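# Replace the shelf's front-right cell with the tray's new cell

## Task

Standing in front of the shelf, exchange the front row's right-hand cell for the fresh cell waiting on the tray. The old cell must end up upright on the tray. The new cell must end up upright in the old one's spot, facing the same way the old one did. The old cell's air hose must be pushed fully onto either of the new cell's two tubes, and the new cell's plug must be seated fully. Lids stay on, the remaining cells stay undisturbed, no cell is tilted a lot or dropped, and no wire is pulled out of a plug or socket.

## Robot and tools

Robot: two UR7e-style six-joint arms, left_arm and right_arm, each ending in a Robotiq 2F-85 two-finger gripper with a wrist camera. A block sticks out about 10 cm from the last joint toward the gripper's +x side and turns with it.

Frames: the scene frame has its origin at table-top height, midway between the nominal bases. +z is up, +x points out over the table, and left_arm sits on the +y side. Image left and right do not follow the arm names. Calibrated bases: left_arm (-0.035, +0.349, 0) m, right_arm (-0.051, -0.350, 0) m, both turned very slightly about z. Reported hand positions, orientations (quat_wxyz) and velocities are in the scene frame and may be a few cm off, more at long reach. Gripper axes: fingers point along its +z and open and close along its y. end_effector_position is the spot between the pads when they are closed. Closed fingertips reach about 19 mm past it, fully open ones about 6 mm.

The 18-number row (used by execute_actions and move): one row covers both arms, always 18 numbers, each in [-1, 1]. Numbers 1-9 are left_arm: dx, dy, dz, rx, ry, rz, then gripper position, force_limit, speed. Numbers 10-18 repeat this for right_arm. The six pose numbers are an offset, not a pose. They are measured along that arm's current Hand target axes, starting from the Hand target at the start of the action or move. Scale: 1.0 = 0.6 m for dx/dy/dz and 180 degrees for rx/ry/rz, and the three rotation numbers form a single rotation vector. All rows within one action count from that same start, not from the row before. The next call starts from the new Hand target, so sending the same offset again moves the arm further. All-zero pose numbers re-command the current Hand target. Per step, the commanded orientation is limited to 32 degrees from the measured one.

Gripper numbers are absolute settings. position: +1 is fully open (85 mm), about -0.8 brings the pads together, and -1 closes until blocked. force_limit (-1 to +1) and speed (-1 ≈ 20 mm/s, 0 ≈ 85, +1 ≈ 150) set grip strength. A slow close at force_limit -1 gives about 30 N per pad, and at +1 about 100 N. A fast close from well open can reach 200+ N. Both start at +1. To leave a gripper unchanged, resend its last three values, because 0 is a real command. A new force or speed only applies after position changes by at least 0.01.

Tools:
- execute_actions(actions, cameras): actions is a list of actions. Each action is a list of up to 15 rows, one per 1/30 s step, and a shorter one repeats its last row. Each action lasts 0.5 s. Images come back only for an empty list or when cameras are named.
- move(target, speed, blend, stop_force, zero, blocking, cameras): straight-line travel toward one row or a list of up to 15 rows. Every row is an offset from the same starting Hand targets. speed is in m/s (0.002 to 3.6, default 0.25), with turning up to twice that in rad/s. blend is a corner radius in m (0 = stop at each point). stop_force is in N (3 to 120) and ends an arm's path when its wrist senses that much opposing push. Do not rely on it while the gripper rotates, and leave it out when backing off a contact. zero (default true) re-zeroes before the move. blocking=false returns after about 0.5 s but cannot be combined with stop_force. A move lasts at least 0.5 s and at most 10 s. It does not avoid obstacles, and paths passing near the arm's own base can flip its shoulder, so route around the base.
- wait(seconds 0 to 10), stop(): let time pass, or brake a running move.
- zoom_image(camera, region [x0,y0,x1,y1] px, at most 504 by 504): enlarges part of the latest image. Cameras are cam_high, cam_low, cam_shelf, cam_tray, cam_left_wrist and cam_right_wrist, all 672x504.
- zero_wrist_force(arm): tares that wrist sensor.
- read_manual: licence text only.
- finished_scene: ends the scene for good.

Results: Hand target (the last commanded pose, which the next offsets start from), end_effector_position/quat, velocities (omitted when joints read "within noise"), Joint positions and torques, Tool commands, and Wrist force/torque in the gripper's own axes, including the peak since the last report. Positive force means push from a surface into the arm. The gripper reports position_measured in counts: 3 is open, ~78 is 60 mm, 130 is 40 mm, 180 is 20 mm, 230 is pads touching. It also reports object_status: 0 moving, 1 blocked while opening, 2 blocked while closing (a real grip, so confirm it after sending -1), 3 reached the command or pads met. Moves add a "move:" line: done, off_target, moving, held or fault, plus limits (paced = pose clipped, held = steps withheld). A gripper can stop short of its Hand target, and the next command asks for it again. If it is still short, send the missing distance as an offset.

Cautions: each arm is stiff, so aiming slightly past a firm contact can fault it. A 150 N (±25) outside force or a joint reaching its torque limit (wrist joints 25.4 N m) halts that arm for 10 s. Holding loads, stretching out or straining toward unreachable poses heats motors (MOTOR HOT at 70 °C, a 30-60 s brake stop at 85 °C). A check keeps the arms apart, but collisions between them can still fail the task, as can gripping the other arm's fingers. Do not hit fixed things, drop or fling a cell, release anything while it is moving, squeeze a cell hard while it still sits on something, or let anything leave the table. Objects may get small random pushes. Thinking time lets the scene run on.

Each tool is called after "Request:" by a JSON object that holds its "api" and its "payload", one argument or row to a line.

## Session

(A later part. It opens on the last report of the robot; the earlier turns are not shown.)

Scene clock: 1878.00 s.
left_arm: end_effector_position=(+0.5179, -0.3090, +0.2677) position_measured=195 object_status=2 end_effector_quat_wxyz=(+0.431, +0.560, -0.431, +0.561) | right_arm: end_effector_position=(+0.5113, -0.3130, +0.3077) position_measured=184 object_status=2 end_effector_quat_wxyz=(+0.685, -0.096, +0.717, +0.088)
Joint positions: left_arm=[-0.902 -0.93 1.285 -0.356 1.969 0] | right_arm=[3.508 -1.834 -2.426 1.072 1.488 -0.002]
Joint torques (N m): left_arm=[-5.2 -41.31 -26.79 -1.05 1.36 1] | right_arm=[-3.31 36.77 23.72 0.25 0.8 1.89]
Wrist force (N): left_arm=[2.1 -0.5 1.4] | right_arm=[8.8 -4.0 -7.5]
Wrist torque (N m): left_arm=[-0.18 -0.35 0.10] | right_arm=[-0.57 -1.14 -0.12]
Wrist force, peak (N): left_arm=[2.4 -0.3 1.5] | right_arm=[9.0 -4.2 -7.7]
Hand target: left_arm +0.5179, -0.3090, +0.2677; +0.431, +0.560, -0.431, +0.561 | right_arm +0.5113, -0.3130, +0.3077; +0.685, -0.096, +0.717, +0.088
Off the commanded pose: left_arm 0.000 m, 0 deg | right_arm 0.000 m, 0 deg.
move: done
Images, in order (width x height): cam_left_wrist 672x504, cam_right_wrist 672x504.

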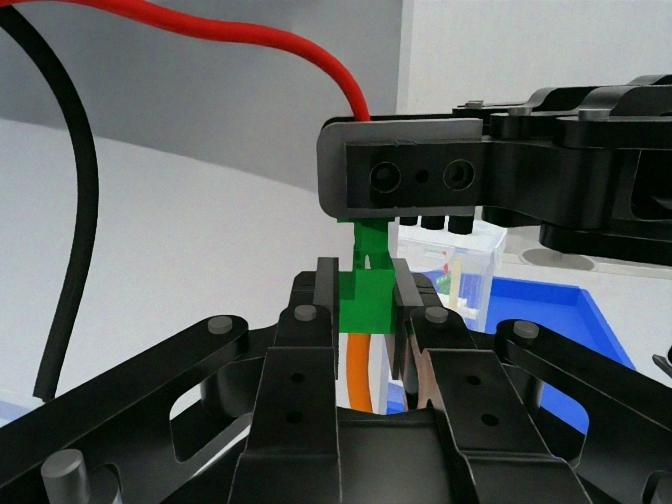

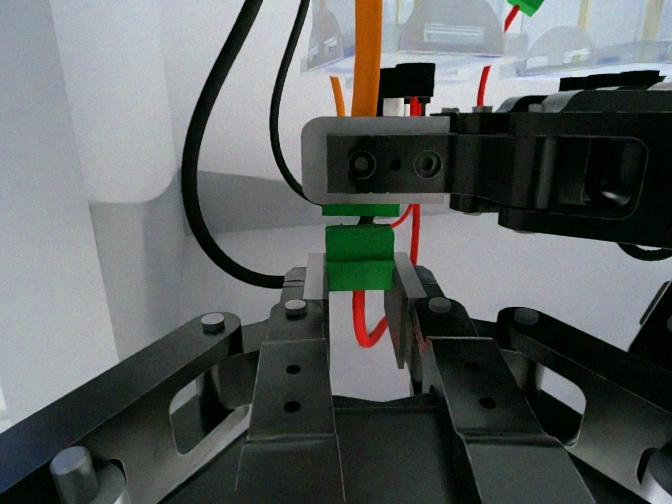

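Request:
{"api": "move", "payload": {
  "target": [0,0,0,0,0,0,-1,0.5,-1,0.0058,0,-0.0007,0,0,0,-1,0.6,-1],
  "speed": 0.01,
  "stop_force": 5,
  "cameras": ["cam_left_wrist","cam_right_wrist"]
}}

Request:
{"api": "zoom_image", "payload": {
  "camera": "cam_left_wrist",
  "region": [320, 200, 420, 300]
}}

Request:
{"api": "zoom_image", "payload": {
  "camera": "cam_right_wrist",
  "region": [310, 180, 420, 290]
}}

Scene clock: 1887.83 s.
left_arm: end_effector_position=(+0.5179, -0.3090, +0.2677) position_measured=195 object_status=2 end_effector_quat_wxyz=(+0.431, +0.560, -0.431, +0.561) | right_arm: end_effector_position=(+0.5107, -0.3131, +0.3043) position_measured=184 object_status=2 end_effector_quat_wxyz=(+0.685, -0.096, +0.717, +0.088)
Joint positions: left_arm=[-0.902 -0.93 1.285 -0.356 1.969 0] | right_arm=[3.508 -1.844 -2.43 1.086 1.488 -0.002]
Joint torques (N m): left_arm=[-4.63 -41.27 -24.44 -1.11 1.46 0.91] | right_arm=[9.23 37.75 19.86 0.33 -1.54 0.82]
Wrist force (N): left_arm=[1.8 -0.1 1.4] | right_arm=[8.6 -4.4 -7.5]
Wrist torque (N m): left_arm=[-0.13 -0.29 0.10] | right_arm=[-0.64 -1.11 -0.12]
Wrist force, peak (N): left_arm=[2.3 -0.4 1.6] | right_arm=[8.8 -4.5 -7.8]
Hand target: left_arm +0.5179, -0.3090, +0.2677; +0.431, +0.560, -0.431, +0.561 | right_arm +0.5107, -0.3131, +0.3043; +0.685, -0.096, +0.717, +0.088
Off the commanded pose: left_arm 0.000 m, 0 deg | right_arm 0.000 m, 0 deg.
move: done
Images, in order (width x height): cam_left_wrist 672x504, cam_right_wrist 672x504.

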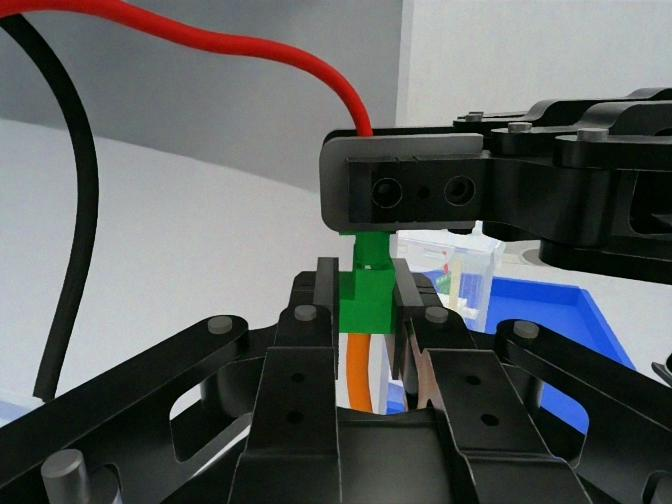

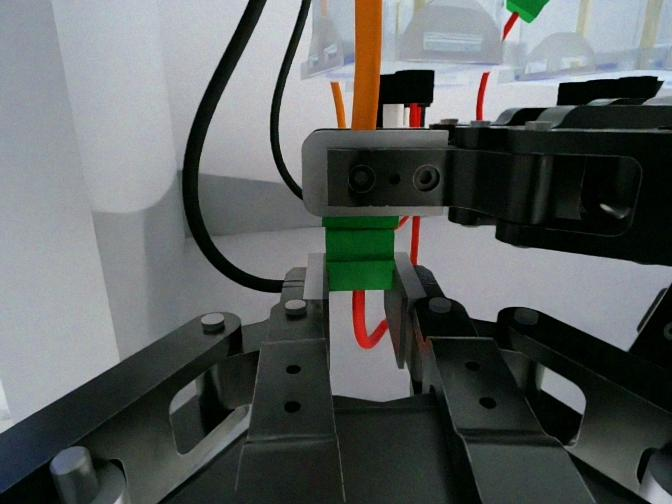

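Scaled by 5.040 from the camera's 672x504 image, which has a finer 960x720 frame.

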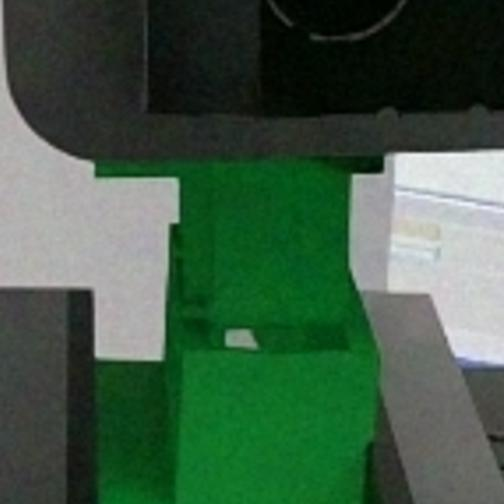

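Scaled by 4.582 from the camera's 672x504 image, which has a finer 960x720 frame.

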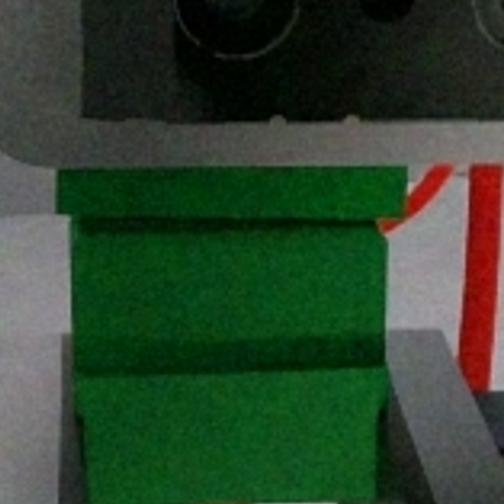

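Request:
{"api": "move", "payload": {
  "target": [0,0,0,0,0,0,-1,0.5,-1,0.005,0,0.00026,0,0,0,-1,0.6,-1],
  "speed": 0.006,
  "stop_force": 7,
  "cameras": ["cam_left_wrist","cam_right_wrist"]
}}

Request:
{"api": "zoom_image", "payload": {
  "camera": "cam_left_wrist",
  "region": [320, 200, 420, 300]
}}

Request:
{"api": "zoom_image", "payload": {
  "camera": "cam_right_wrist",
  "region": [310, 180, 420, 290]
}}

Scene clock: 1896.43 s.
left_arm: end_effector_position=(+0.5179, -0.3090, +0.2677) position_measured=195 object_status=2 end_effector_quat_wxyz=(+0.431, +0.560, -0.431, +0.561) | right_arm: end_effector_position=(+0.5107, -0.3131, +0.3012) position_measured=184 object_status=2 end_effector_quat_wxyz=(+0.685, -0.096, +0.717, +0.088)
Joint positions: left_arm=[-0.902 -0.93 1.285 -0.356 1.969 0] | right_arm=[3.508 -1.854 -2.431 1.097 1.488 -0.002]
Joint torques (N m): left_arm=[-3.66 -41.49 -23.63 -0.92 1.54 1.01] | right_arm=[-7.37 36.82 5.21 0.86 1.07 0.58]
Wrist force (N): left_arm=[2.0 -0.5 1.6] | right_arm=[8.6 -4.6 -7.6]
Wrist torque (N m): left_arm=[-0.19 -0.33 0.11] | right_arm=[-0.65 -1.10 -0.12]
Wrist force, peak (N): left_arm=[2.3 -0.4 1.6] | right_arm=[8.8 -4.9 -7.6]
Hand target: left_arm +0.5179, -0.3090, +0.2677; +0.431, +0.560, -0.431, +0.561 | right_arm +0.5107, -0.3132, +0.3013; +0.685, -0.096, +0.717, +0.088
Off the commanded pose: left_arm 0.000 m, 0 deg | right_arm 0.000 m, 0 deg.
move: done
Images, in order (width x height): cam_left_wrist 672x504, cam_right_wrist 672x504.

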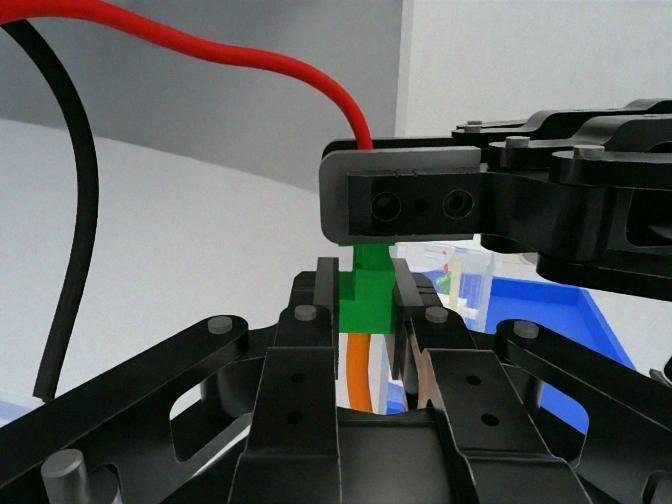

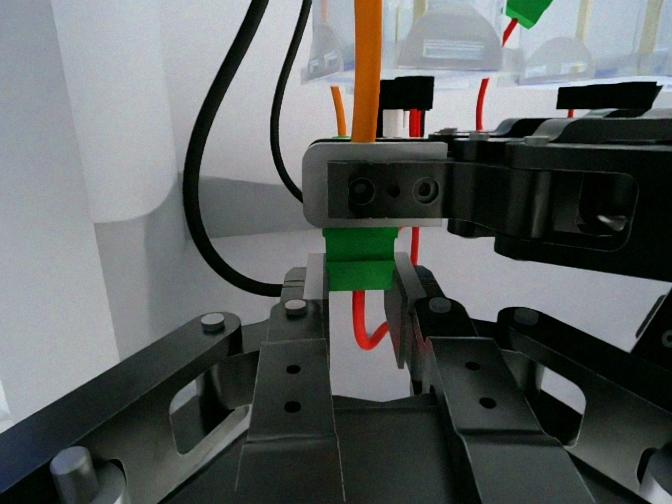

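Scaled by 5.040 from the camera's 672x504 image, which has a finer 960x720 frame.

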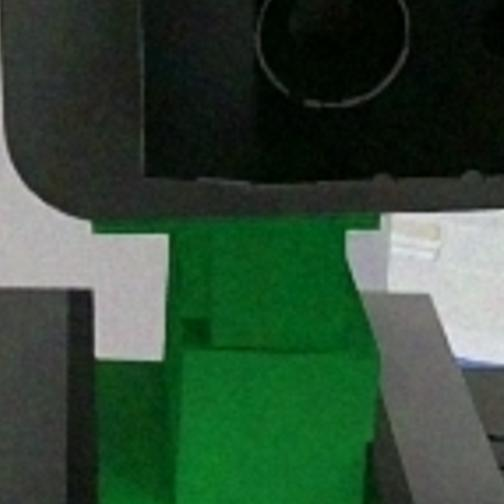

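Scaled by 4.582 from the camera's 672x504 image, which has a finer 960x720 frame.

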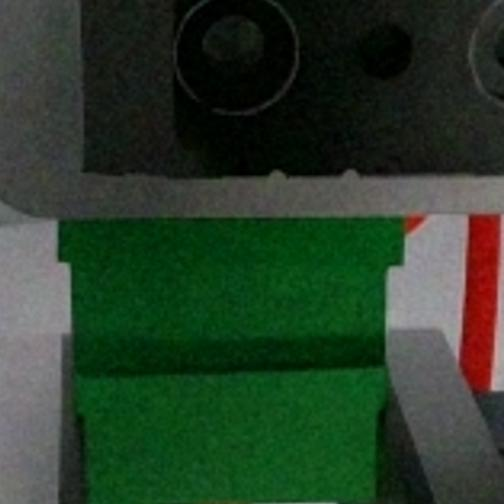

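Request:
{"api": "move", "payload": {
  "target": [0,0,0,0,0,0,-1,0.5,-1,0.0105,0,0.00055,0,0,0,-1,0.6,-1],
  "speed": 0.006,
  "stop_force": 12,
  "cameras": ["cam_left_wrist","cam_right_wrist"]
}}

Request:
{"api": "zoom_image", "payload": {
  "camera": "cam_left_wrist",
  "region": [320, 200, 420, 300]
}}

Request:
{"api": "zoom_image", "payload": {
  "camera": "cam_right_wrist",
  "region": [310, 180, 420, 290]
}}

Scene clock: 1901.33 s.
left_arm: end_effector_position=(+0.5179, -0.3090, +0.2677) position_measured=195 object_status=2 end_effector_quat_wxyz=(+0.431, +0.560, -0.431, +0.561) | right_arm: end_effector_position=(+0.5108, -0.3132, +0.2980) position_measured=184 object_status=2 end_effector_quat_wxyz=(+0.685, -0.096, +0.717, +0.088)
Joint positions: left_arm=[-0.902 -0.93 1.285 -0.356 1.969 0] | right_arm=[3.508 -1.865 -2.433 1.11 1.488 -0.002]
Joint torques (N m): left_arm=[-1.93 -62.61 -22.64 -5.03 1.46 0.77] | right_arm=[-6.69 32.99 17.72 -1.57 0.64 -0.2]
Wrist force (N): left_arm=[-8.5 0.2 1.4] | right_arm=[-1.1 -4.6 -7.3]
Wrist torque (N m): left_arm=[-0.21 -0.12 0.12] | right_arm=[-0.69 -1.08 -0.09]
Wrist force, peak (N): left_arm=[-11.9 -0.8 2.2] | right_arm=[8.5 -4.6 -8.7]
Hand target: left_arm +0.5179, -0.3090, +0.2677; +0.431, +0.560, -0.431, +0.561 | right_arm +0.5108, -0.3132, +0.2980; +0.685, -0.096, +0.717, +0.088 (not the last commanded pose)
Off the commanded pose: left_arm 0.000 m, 0 deg | right_arm 0.003 m, 0 deg.
move: contact (right_arm)
Images, in order (width x height): cam_left_wrist 672x504, cam_right_wrist 672x504.

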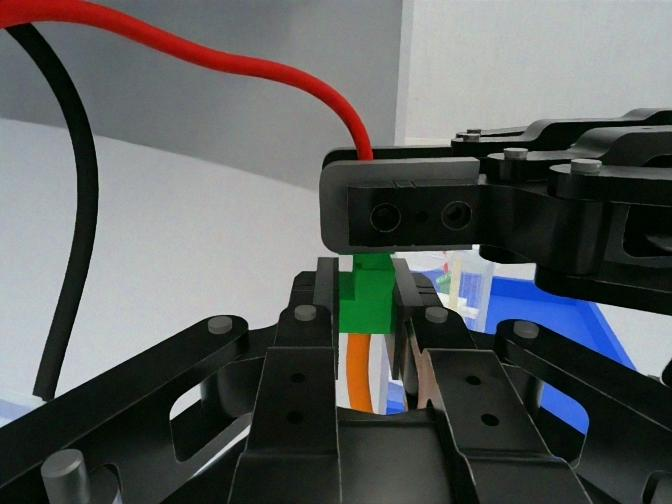

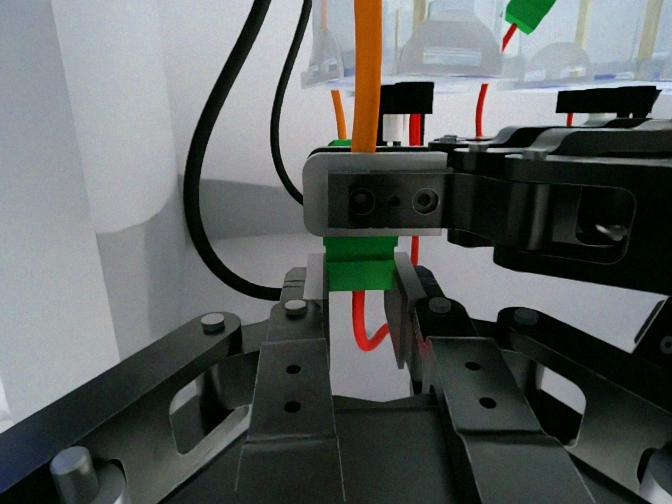

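Scaled by 5.040 from the camera's 672x504 image, which has a finer 960x720 frame.

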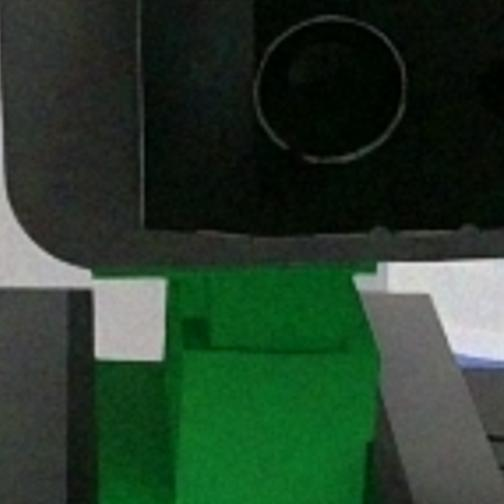

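Scaled by 4.582 from the camera's 672x504 image, which has a finer 960x720 frame.

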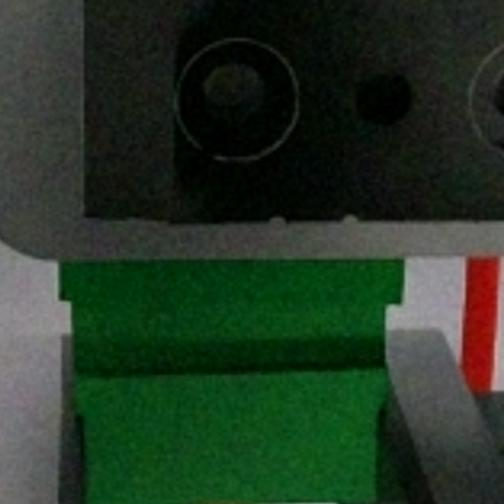

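Request:
{"api": "move", "payload": {
  "target": [0,0,0,0,0,0,-1,0.5,-1,0.0066,0,0.0003,0,0,0,-1,0.6,-1],
  "speed": 0.004,
  "stop_force": 40,
  "cameras": ["cam_left_wrist","cam_right_wrist"]
}}

Request:
{"api": "zoom_image", "payload": {
  "camera": "cam_left_wrist",
  "region": [320, 200, 420, 300]
}}

Request:
{"api": "zoom_image", "payload": {
  "camera": "cam_right_wrist",
  "region": [310, 180, 420, 290]
}}

Scene clock: 1908.10 s.
left_arm: end_effector_position=(+0.5179, -0.3090, +0.2677) position_measured=195 object_status=2 end_effector_quat_wxyz=(+0.431, +0.560, -0.431, +0.561) | right_arm: end_effector_position=(+0.5108, -0.3132, +0.2944) position_measured=184 object_status=2 end_effector_quat_wxyz=(+0.685, -0.096, +0.717, +0.088)
Joint positions: left_arm=[-0.902 -0.93 1.285 -0.356 1.969 0] | right_arm=[3.508 -1.877 -2.434 1.123 1.488 -0.002]
Joint torques (N m): left_arm=[-1.24 -62.13 -42.23 -8.26 1.41 0.71] | right_arm=[-9.81 6.79 -6.56 -2.4 0.4 -0.26]
Wrist force (N): left_arm=[-23.9 -3.5 4.5] | right_arm=[-14.8 -1.9 -11.8]
Wrist torque (N m): left_arm=[-0.27 0.19 0.03] | right_arm=[-0.80 -1.07 -0.01]
Wrist force, peak (N): left_arm=[-25.2 -1.8 4.2] | right_arm=[-14.9 -2.1 -11.7]
Hand target: left_arm +0.5179, -0.3090, +0.2677; +0.431, +0.560, -0.431, +0.561 | right_arm +0.5108, -0.3132, +0.2944; +0.685, -0.096, +0.717, +0.088
Off the commanded pose: left_arm 0.000 m, 0 deg | right_arm 0.000 m, 0 deg.
move: held (right_arm; a check stopped the path); limits=held
pose unreachable (right arm): on one or more control steps of this call, first in action 0 (counted from 0), this arm could not follow its commanded pose, so it was not sent that pose on those steps. It may still have moved: this result reports where it is.
cause: moving toward the commanded pose would bring a part of the arm too close to another arm (this arm's gripper and the left arm's gripper, at the place that arm is still heading or pushing toward).
Images, in order (width x height): cam_left_wrist 672x504, cam_right_wrist 672x504.

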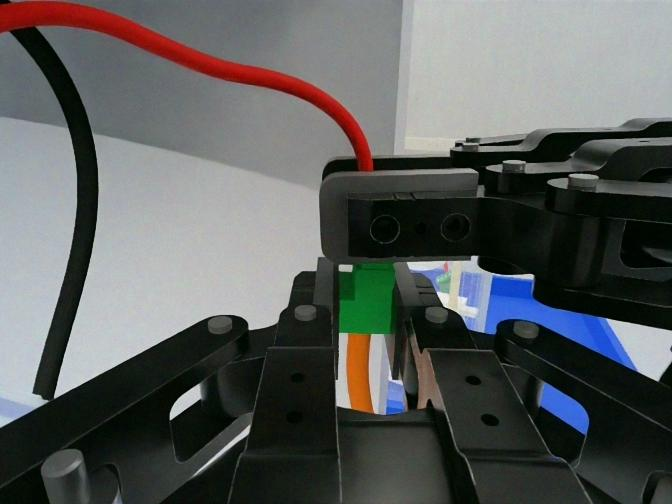

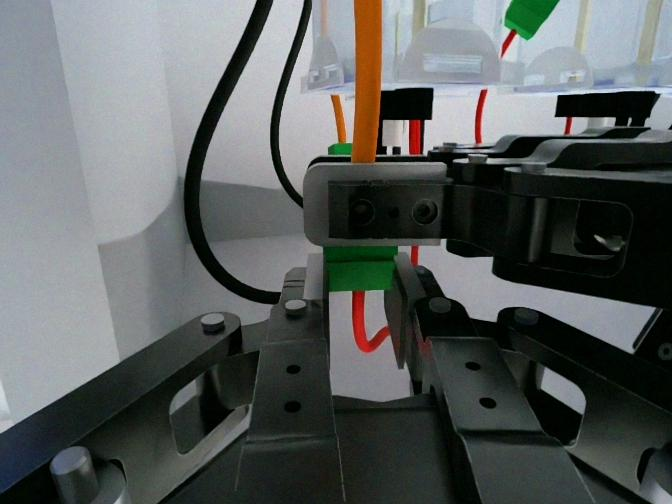

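Scaled by 5.040 from the camera's 672x504 image, which has a finer 960x720 frame.

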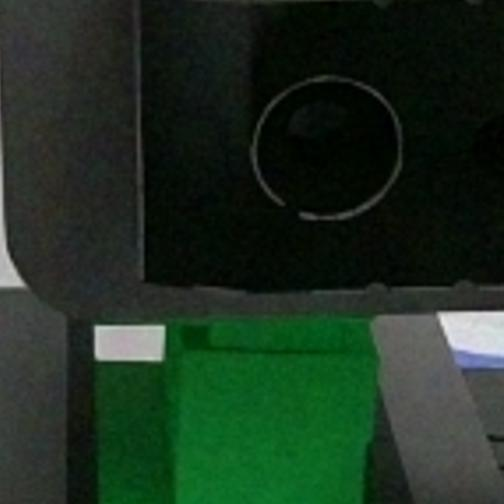

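Scaled by 4.582 from the camera's 672x504 image, which has a finer 960x720 frame.

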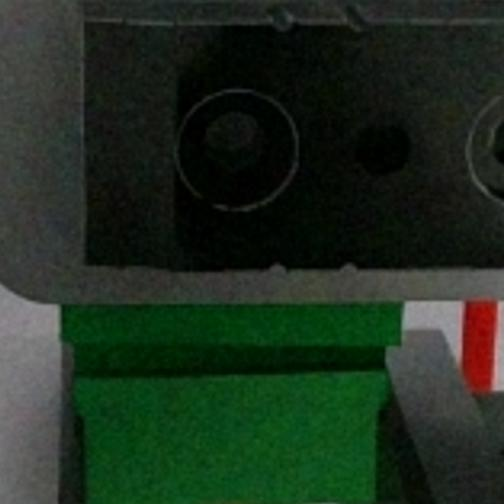

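Request:
{"api": "move", "payload": {
  "target": [0,0,0,0,0,0,-1,0.5,-1,-0.0012,0,-0.00006,0,0,0,-1,0.6,-1],
  "speed": 0.004
}}

Scene clock: 1919.70 s.
left_arm: end_effector_position=(+0.5179, -0.3090, +0.2677) position_measured=195 object_status=2 end_effector_quat_wxyz=(+0.431, +0.560, -0.431, +0.561) | right_arm: end_effector_position=(+0.5107, -0.3132, +0.2951) position_measured=184 object_status=2 end_effector_quat_wxyz=(+0.685, -0.096, +0.717, +0.088)
Joint positions: left_arm=[-0.902 -0.93 1.285 -0.356 1.969 0] | right_arm=[3.508 -1.875 -2.434 1.12 1.488 -0.002]
Joint torques (N m): left_arm=[-0.77 -62.64 -38.05 -6.21 1.37 0.71] | right_arm=[-5.77 28.14 18.37 -2.39 -1.84 -0.24]
Wrist force (N): left_arm=[-13.2 -0.8 1.9] | right_arm=[-5.4 -4.6 -8.5]
Wrist torque (N m): left_arm=[-0.28 -0.05 0.08] | right_arm=[-0.80 -1.10 -0.09]
Wrist force, peak (N): left_arm=[-24.7 -3.7 4.4] | right_arm=[-15.4 -2.0 -11.7]
Hand target: left_arm +0.5179, -0.3090, +0.2677; +0.431, +0.560, -0.431, +0.561 | right_arm +0.5108, -0.3132, +0.2951; +0.685, -0.096, +0.717, +0.088
Off the commanded pose: left_arm 0.000 m, 0 deg | right_arm 0.000 m, 0 deg.
move: done

Request:
{"api": "move", "payload": {
  "target": [0,0,0,0,0,0,-1,0.5,-1,-0.0013,0,-0.00006,0,0,0,-1,0.6,-1],
  "speed": 0.004
}}

Request:
{"api": "move", "payload": {
  "target": [0,0,0,0,0,0,-0.1,-0.6,-1,0,0,0,0,0,0,-1,0.6,-1],
  "cameras": ["cam_left_wrist","cam_right_wrist"]
}}

Scene clock: 1923.73 s.
left_arm: end_effector_position=(+0.5179, -0.3090, +0.2677) position_measured=195 object_status=2 end_effector_quat_wxyz=(+0.431, +0.560, -0.431, +0.561) | right_arm: end_effector_position=(+0.5108, -0.3132, +0.2959) position_measured=184 object_status=2 end_effector_quat_wxyz=(+0.685, -0.096, +0.717, +0.088)
Joint positions: left_arm=[-0.902 -0.93 1.285 -0.356 1.969 0] | right_arm=[3.508 -1.872 -2.433 1.117 1.488 -0.002]
Joint torques (N m): left_arm=[0.51 -56.69 -22.95 -3.78 1.15 0.54] | right_arm=[8.15 33.49 22.57 0.09 -1.64 -0.05]
Wrist force (N): left_arm=[-2.2 -2.3 1.5] | right_arm=[5.3 -5.4 -9.8]
Wrist torque (N m): left_arm=[-0.27 -0.24 0.04] | right_arm=[-0.86 -1.14 -0.10]
Wrist force, peak (N): left_arm=[-13.4 -1.4 1.9] | right_arm=[5.3 -5.4 -9.8]
Hand target: left_arm +0.5179, -0.3090, +0.2677; +0.431, +0.560, -0.431, +0.561 | right_arm +0.5108, -0.3132, +0.2959; +0.685, -0.096, +0.717, +0.088
Off the commanded pose: left_arm 0.000 m, 0 deg | right_arm 0.000 m, 0 deg.
move: done

Scene clock: 1925.03 s.
left_arm: end_effector_position=(+0.5179, -0.3090, +0.2677) position_measured=141 object_status=0 end_effector_quat_wxyz=(+0.431, +0.560, -0.431, +0.561) | right_arm: end_effector_position=(+0.5108, -0.3132, +0.2959) position_measured=184 object_status=2 end_effector_quat_wxyz=(+0.685, -0.096, +0.717, +0.088)
Joint positions: left_arm=[-0.902 -0.93 1.285 -0.356 1.969 0] | right_arm=[3.508 -1.872 -2.433 1.118 1.488 -0.002]
Joint torques (N m): left_arm=[1.05 -40.91 -22.79 -0.79 1.23 0.52] | right_arm=[5.36 27.24 23.05 3.39 -1.18 0.18]
Wrist force (N): left_arm=[2.5 -0.5 1.7] | right_arm=[9.0 -5.2 -7.5]
Wrist torque (N m): left_arm=[-0.21 -0.36 0.09] | right_arm=[-0.78 -1.16 -0.08]
Wrist force, peak (N): left_arm=[-1.4 -2.6 4.1] | right_arm=[9.1 -5.3 -7.6]
Hand target: left_arm +0.5179, -0.3090, +0.2677; +0.431, +0.560, -0.431, +0.561 | right_arm +0.5108, -0.3132, +0.2959; +0.685, -0.096, +0.717, +0.088
Off the commanded pose: left_arm 0.000 m, 0 deg | right_arm 0.000 m, 0 deg.
move: done
Images, in order (width x height): cam_left_wrist 672x504, cam_right_wrist 672x504.

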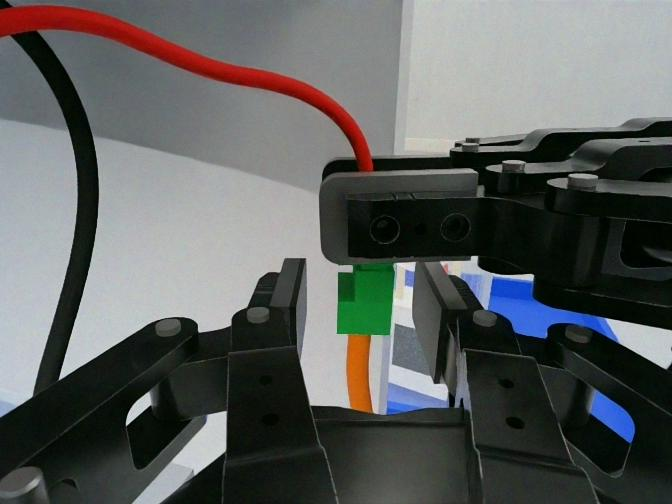

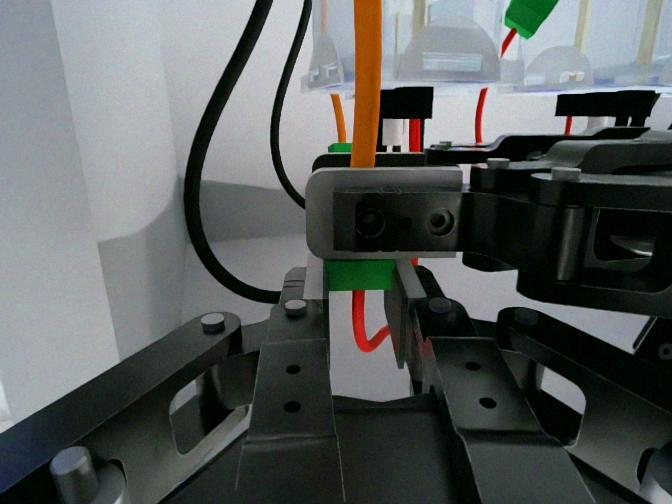

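Request:
{"api": "move", "payload": {
  "target": [
    [-0.01,0,0,0,0,0,-0.1,-0.6,-1,0,0,0,0,0,0,-1,0.6,-1],
    [-0.01,0,0,0,0,0,-1,0.5,-1,0,0,0,0,0,0,-1,0.6,-1]
  ],
  "speed": 0.02,
  "cameras": ["cam_left_wrist","cam_right_wrist"]
}}

Scene clock: 1930.77 s.
left_arm: end_effector_position=(+0.5179, -0.3090, +0.2617) position_measured=196 object_status=0 end_effector_quat_wxyz=(+0.431, +0.560, -0.431, +0.561) | right_arm: end_effector_position=(+0.5108, -0.3132, +0.2959) position_measured=184 object_status=2 end_effector_quat_wxyz=(+0.685, -0.096, +0.717, +0.088)
Joint positions: left_arm=[-0.902 -0.925 1.292 -0.368 1.969 0] | right_arm=[3.508 -1.872 -2.433 1.118 1.488 -0.002]
Joint torques (N m): left_arm=[3.29 -55.37 -30.5 -1.07 1.45 0.68] | right_arm=[-5.25 15.24 22.9 3.38 0.54 0.73]
Wrist force (N): left_arm=[2.4 -1.7 -0.1] | right_arm=[8.9 -7.2 -8.9]
Wrist torque (N m): left_arm=[-0.22 -0.36 0.05] | right_arm=[-0.83 -1.13 -0.13]
Wrist force, peak (N): left_arm=[2.9 -0.4 1.7] | right_arm=[9.0 -7.3 -8.9]
Hand target: left_arm +0.5179, -0.3090, +0.2617; +0.431, +0.560, -0.431, +0.561 | right_arm +0.5108, -0.3132, +0.2959; +0.685, -0.096, +0.717, +0.088
Off the commanded pose: left_arm 0.000 m, 0 deg | right_arm 0.000 m, 0 deg.
move: done
Images, in order (width x height): cam_left_wrist 672x504, cam_right_wrist 672x504.

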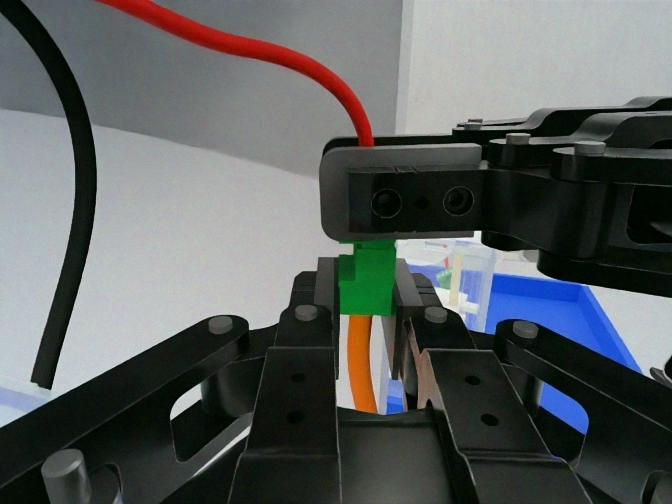

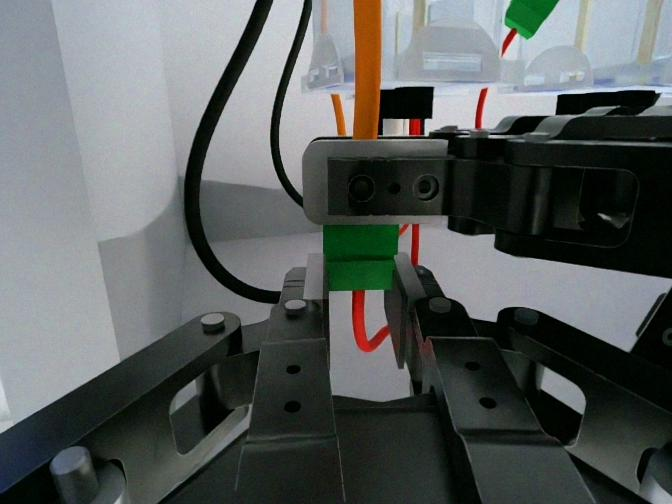

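Request:
{"api": "move", "payload": {
  "target": [0,0,0,0,0,0,-1,0.5,-1,0.0075,0,0.0004,0,0,0,-1,0.6,-1],
  "speed": 0.004,
  "stop_force": 45,
  "cameras": ["cam_left_wrist","cam_right_wrist"]
}}

Request:
{"api": "zoom_image", "payload": {
  "camera": "cam_left_wrist",
  "region": [320, 200, 420, 300]
}}

Request:
{"api": "zoom_image", "payload": {
  "camera": "cam_right_wrist",
  "region": [310, 180, 420, 290]
}}

Scene clock: 1935.40 s.
left_arm: end_effector_position=(+0.5179, -0.3090, +0.2616) position_measured=196 object_status=2 end_effector_quat_wxyz=(+0.431, +0.560, -0.431, +0.561) | right_arm: end_effector_position=(+0.5108, -0.3132, +0.2914) position_measured=184 object_status=2 end_effector_quat_wxyz=(+0.685, -0.096, +0.717, +0.088)
Joint positions: left_arm=[-0.902 -0.925 1.292 -0.368 1.969 0] | right_arm=[3.508 -1.887 -2.435 1.135 1.488 -0.002]
Joint torques (N m): left_arm=[4.34 -82.78 -43.27 -11.88 1.62 0.65] | right_arm=[-9.94 8.64 -15.35 -7.31 -0.2 0.9]
Wrist force (N): left_arm=[-40.3 -4.8 5.4] | right_arm=[-31.4 -1.9 -13.2]
Wrist torque (N m): left_arm=[-0.27 0.30 -0.04] | right_arm=[-0.88 -1.11 0.11]
Wrist force, peak (N): left_arm=[-40.5 -4.9 5.6] | right_arm=[-31.7 -1.8 -13.3]
Hand target: left_arm +0.5179, -0.3090, +0.2617; +0.431, +0.560, -0.431, +0.561 | right_arm +0.5108, -0.3132, +0.2914; +0.685, -0.096, +0.717, +0.088
Off the commanded pose: left_arm 0.000 m, 0 deg | right_arm 0.000 m, 0 deg.
move: done
Images, in order (width x height): cam_left_wrist 672x504, cam_right_wrist 672x504.

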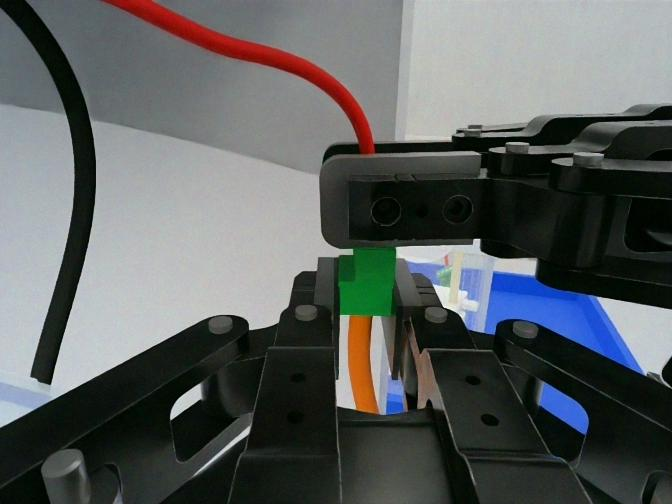

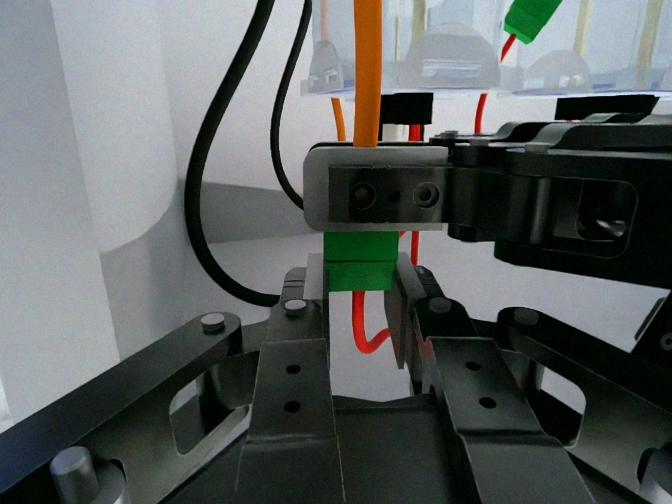

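Scaled by 5.040 from the camera's 672x504 image, which has a finer 960x720 frame.

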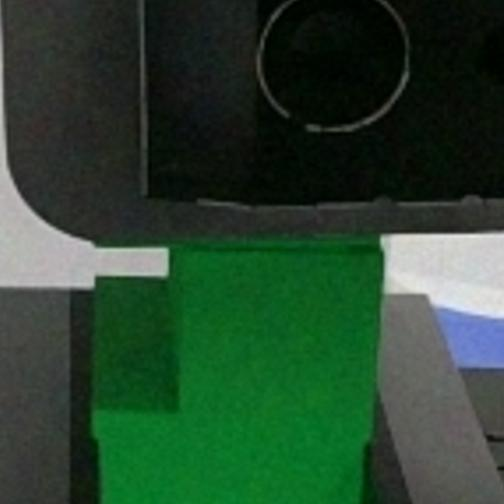

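Scaled by 4.582 from the camera's 672x504 image, which has a finer 960x720 frame.

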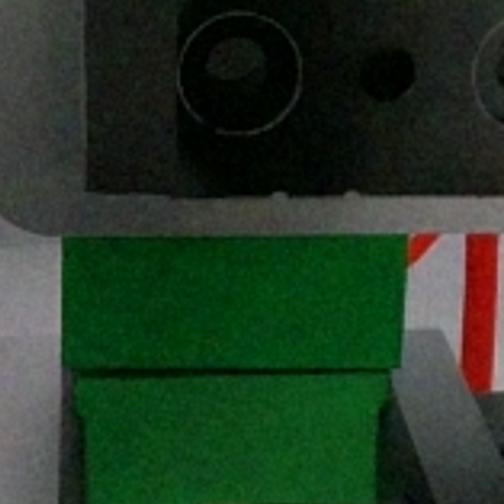

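Request:
{"api": "move", "payload": {
  "target": [0,0,0,0,0,0,-1,0.5,-1,0.003,0,0.00016,0,0,0,-1,0.6,-1],
  "speed": 0.003,
  "stop_force": 25,
  "cameras": ["cam_left_wrist","cam_right_wrist"]
}}

Request:
{"api": "zoom_image", "payload": {
  "camera": "cam_left_wrist",
  "region": [320, 200, 420, 300]
}}

Request:
{"api": "zoom_image", "payload": {
  "camera": "cam_right_wrist",
  "region": [310, 180, 420, 290]
}}

Scene clock: 1939.70 s.
left_arm: end_effector_position=(+0.5179, -0.3090, +0.2617) position_measured=196 object_status=2 end_effector_quat_wxyz=(+0.431, +0.560, -0.431, +0.561) | right_arm: end_effector_position=(+0.5104, -0.3133, +0.2909) position_measured=184 object_status=2 end_effector_quat_wxyz=(+0.687, -0.096, +0.715, +0.088)
Joint positions: left_arm=[-0.902 -0.925 1.292 -0.368 1.969 0] | right_arm=[3.508 -1.893 -2.436 1.146 1.488 -0.002]
Joint torques (N m): left_arm=[6.78 -82.18 -50.94 -10.92 -0.04 0.58] | right_arm=[-11.3 5.49 -20.05 -8.7 0.3 -0.49]
Wrist force (N): left_arm=[-47.4 0.7 6.1] | right_arm=[-38.4 -1.4 -8.1]
Wrist torque (N m): left_arm=[-0.26 0.32 0.09] | right_arm=[-0.83 -1.28 0.16]
Wrist force, peak (N): left_arm=[-47.7 0.6 5.8] | right_arm=[-38.6 -1.4 -8.0]
Hand target: left_arm +0.5179, -0.3090, +0.2617; +0.431, +0.560, -0.431, +0.561 | right_arm +0.5108, -0.3132, +0.2896; +0.685, -0.096, +0.717, +0.088
Off the commanded pose: left_arm 0.000 m, 0 deg | right_arm 0.001 m, 0 deg.
move: done
Images, in order (width x height): cam_left_wrist 672x504, cam_right_wrist 672x504.

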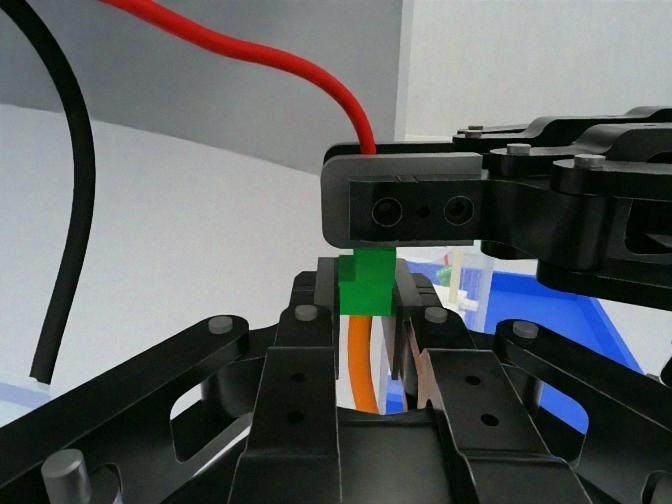

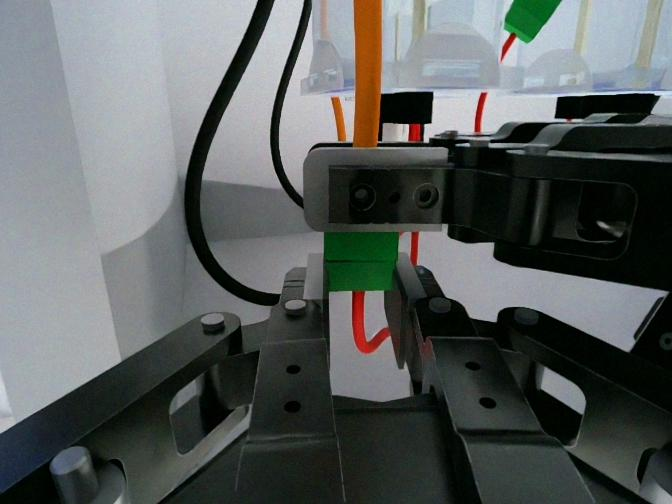

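Scaled by 5.040 from the camera's 672x504 image, which has a finer 960x720 frame.

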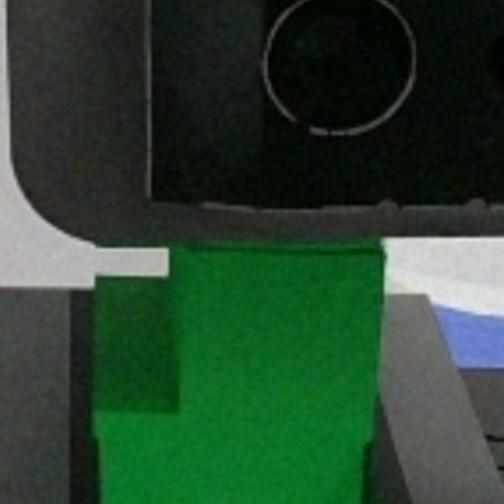

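Scaled by 4.582 from the camera's 672x504 image, which has a finer 960x720 frame.

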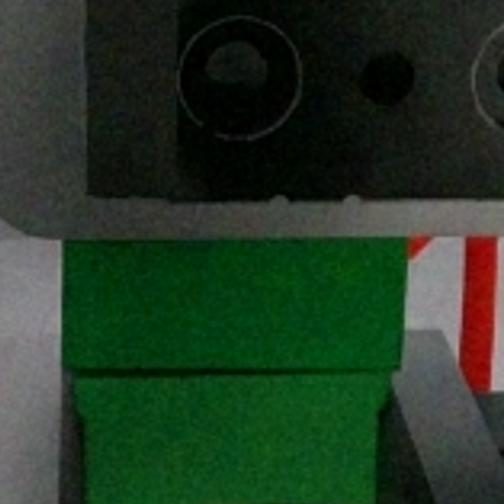

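Request:
{"api": "zoom_image", "payload": {
  "camera": "cam_right_wrist",
  "region": [320, 225, 402, 295]
}}

Request:
{"api": "zoom_image", "payload": {
  "camera": "cam_left_wrist",
  "region": [330, 235, 405, 300]
}}

Request:
{"api": "zoom_image", "payload": {
  "camera": "cam_right_wrist",
  "region": [480, 0, 580, 60]
}}

Scaled by 6.146 from the camera's 672x504 image, which has a finer 960x720 frame.

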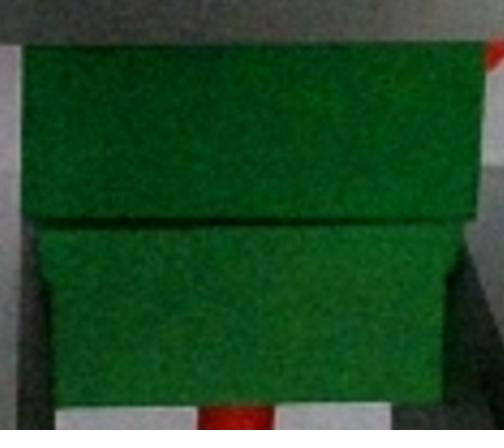

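Scaled by 6.720 from the camera's 672x504 image, which has a finer 960x720 frame.

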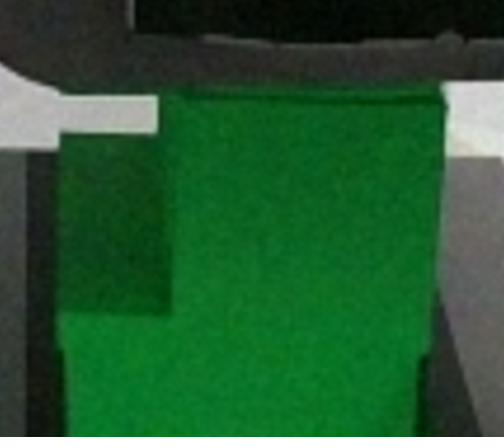

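Scaled by 5.040 from the camera's 672x504 image, which has a finer 960x720 frame.

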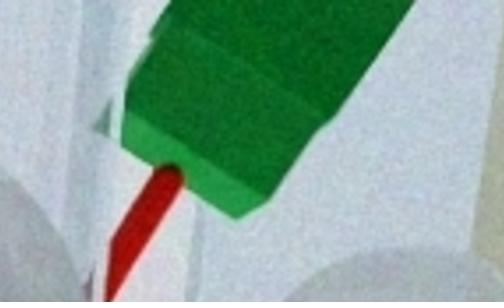

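Request:
{"api": "wait", "payload": {
  "seconds": 0,
  "cameras": ["cam_shelf","cam_low"]
}}

Request:
{"api": "zoom_image", "payload": {
  "camera": "cam_shelf",
  "region": [50, 220, 130, 310]
}}

Request:
{"api": "zoom_image", "payload": {
  "camera": "cam_low",
  "region": [550, 120, 630, 210]
}}

Request:
{"api": "zoom_image", "payload": {
  "camera": "cam_low",
  "region": [310, 170, 360, 220]
}}

Scene clock: 1960.20 s.
left_arm: end_effector_position=(+0.5179, -0.3090, +0.2617) position_measured=196 object_status=2 end_effector_quat_wxyz=(+0.431, +0.560, -0.431, +0.561) | right_arm: end_effector_position=(+0.5104, -0.3133, +0.2909) position_measured=184 object_status=2 end_effector_quat_wxyz=(+0.687, -0.096, +0.715, +0.088)
Joint positions: left_arm=[-0.902 -0.925 1.292 -0.368 1.969 0] | right_arm=[3.508 -1.893 -2.436 1.146 1.488 -0.002]
Joint torques (N m): left_arm=[8.08 -75.64 -46.2 -10.91 -1.89 0.43] | right_arm=[-10.7 10.52 -20.68 -8.59 0.41 -1.88]
Wrist force (N): left_arm=[-47.5 0.9 5.8] | right_arm=[-38.0 -1.5 -7.7]
Wrist torque (N m): left_arm=[-0.24 0.36 0.09] | right_arm=[-0.82 -1.29 0.16]
Wrist force, peak (N): left_arm=[-47.7 0.8 5.9] | right_arm=[-38.8 -1.6 -7.7]
Hand target: left_arm +0.5179, -0.3090, +0.2617; +0.431, +0.560, -0.431, +0.561 | right_arm +0.5108, -0.3132, +0.2896; +0.685, -0.096, +0.717, +0.088
Tool commands: left_gripper/position=-1.0 left_gripper/force_limit=+0.5 left_gripper/speed=-1.0 right_gripper/position=-1.0 right_gripper/force_limit=+0.6 right_gripper/speed=-1.0
Off the commanded pose: left_arm 0.000 m, 0 deg | right_arm 0.001 m, 0 deg.
Images, in order (width x height): cam_low 672x504, cam_shelf 672x504.

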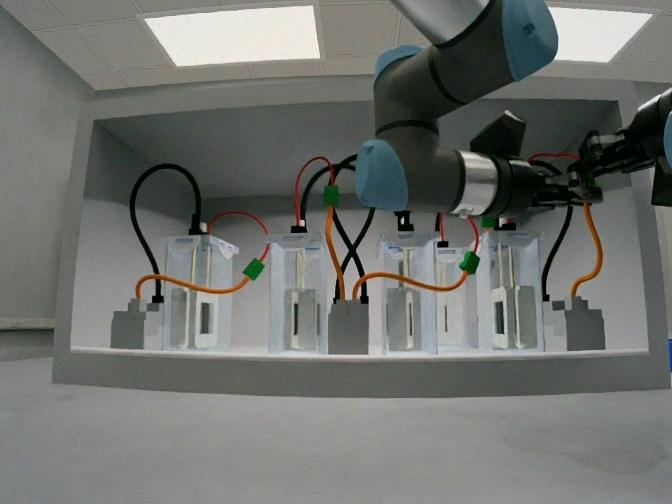

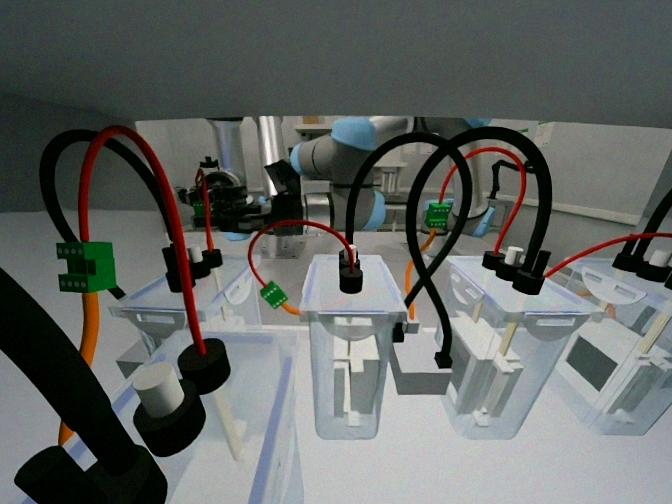

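Scaled by 5.600 from the camera's 672x504 image, which has a finer 960x720 frame.

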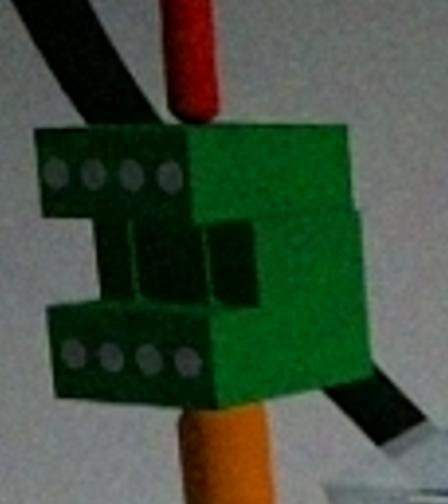

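Scaled by 5.600 from the camera's 672x504 image, which has a finer 960x720 frame.

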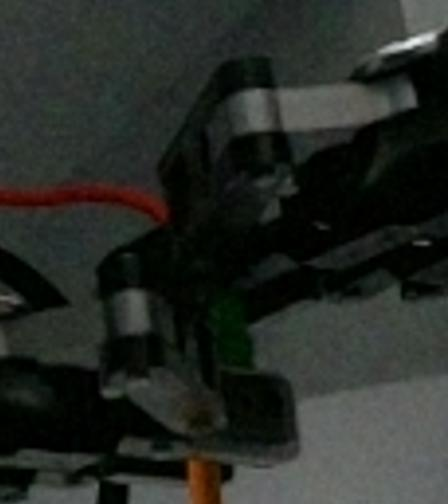

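Scaled by 10.080 from the camera's 672x504 image, which has a finer 960x720 frame.

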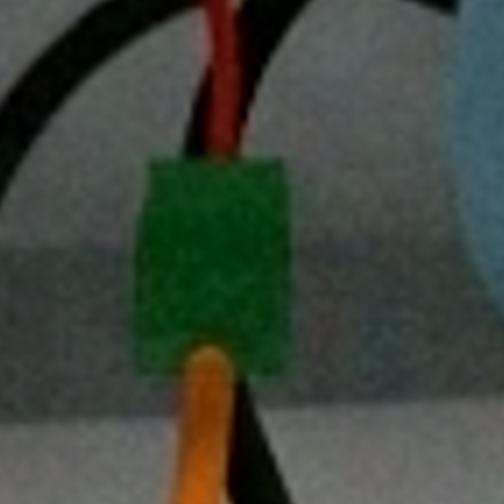

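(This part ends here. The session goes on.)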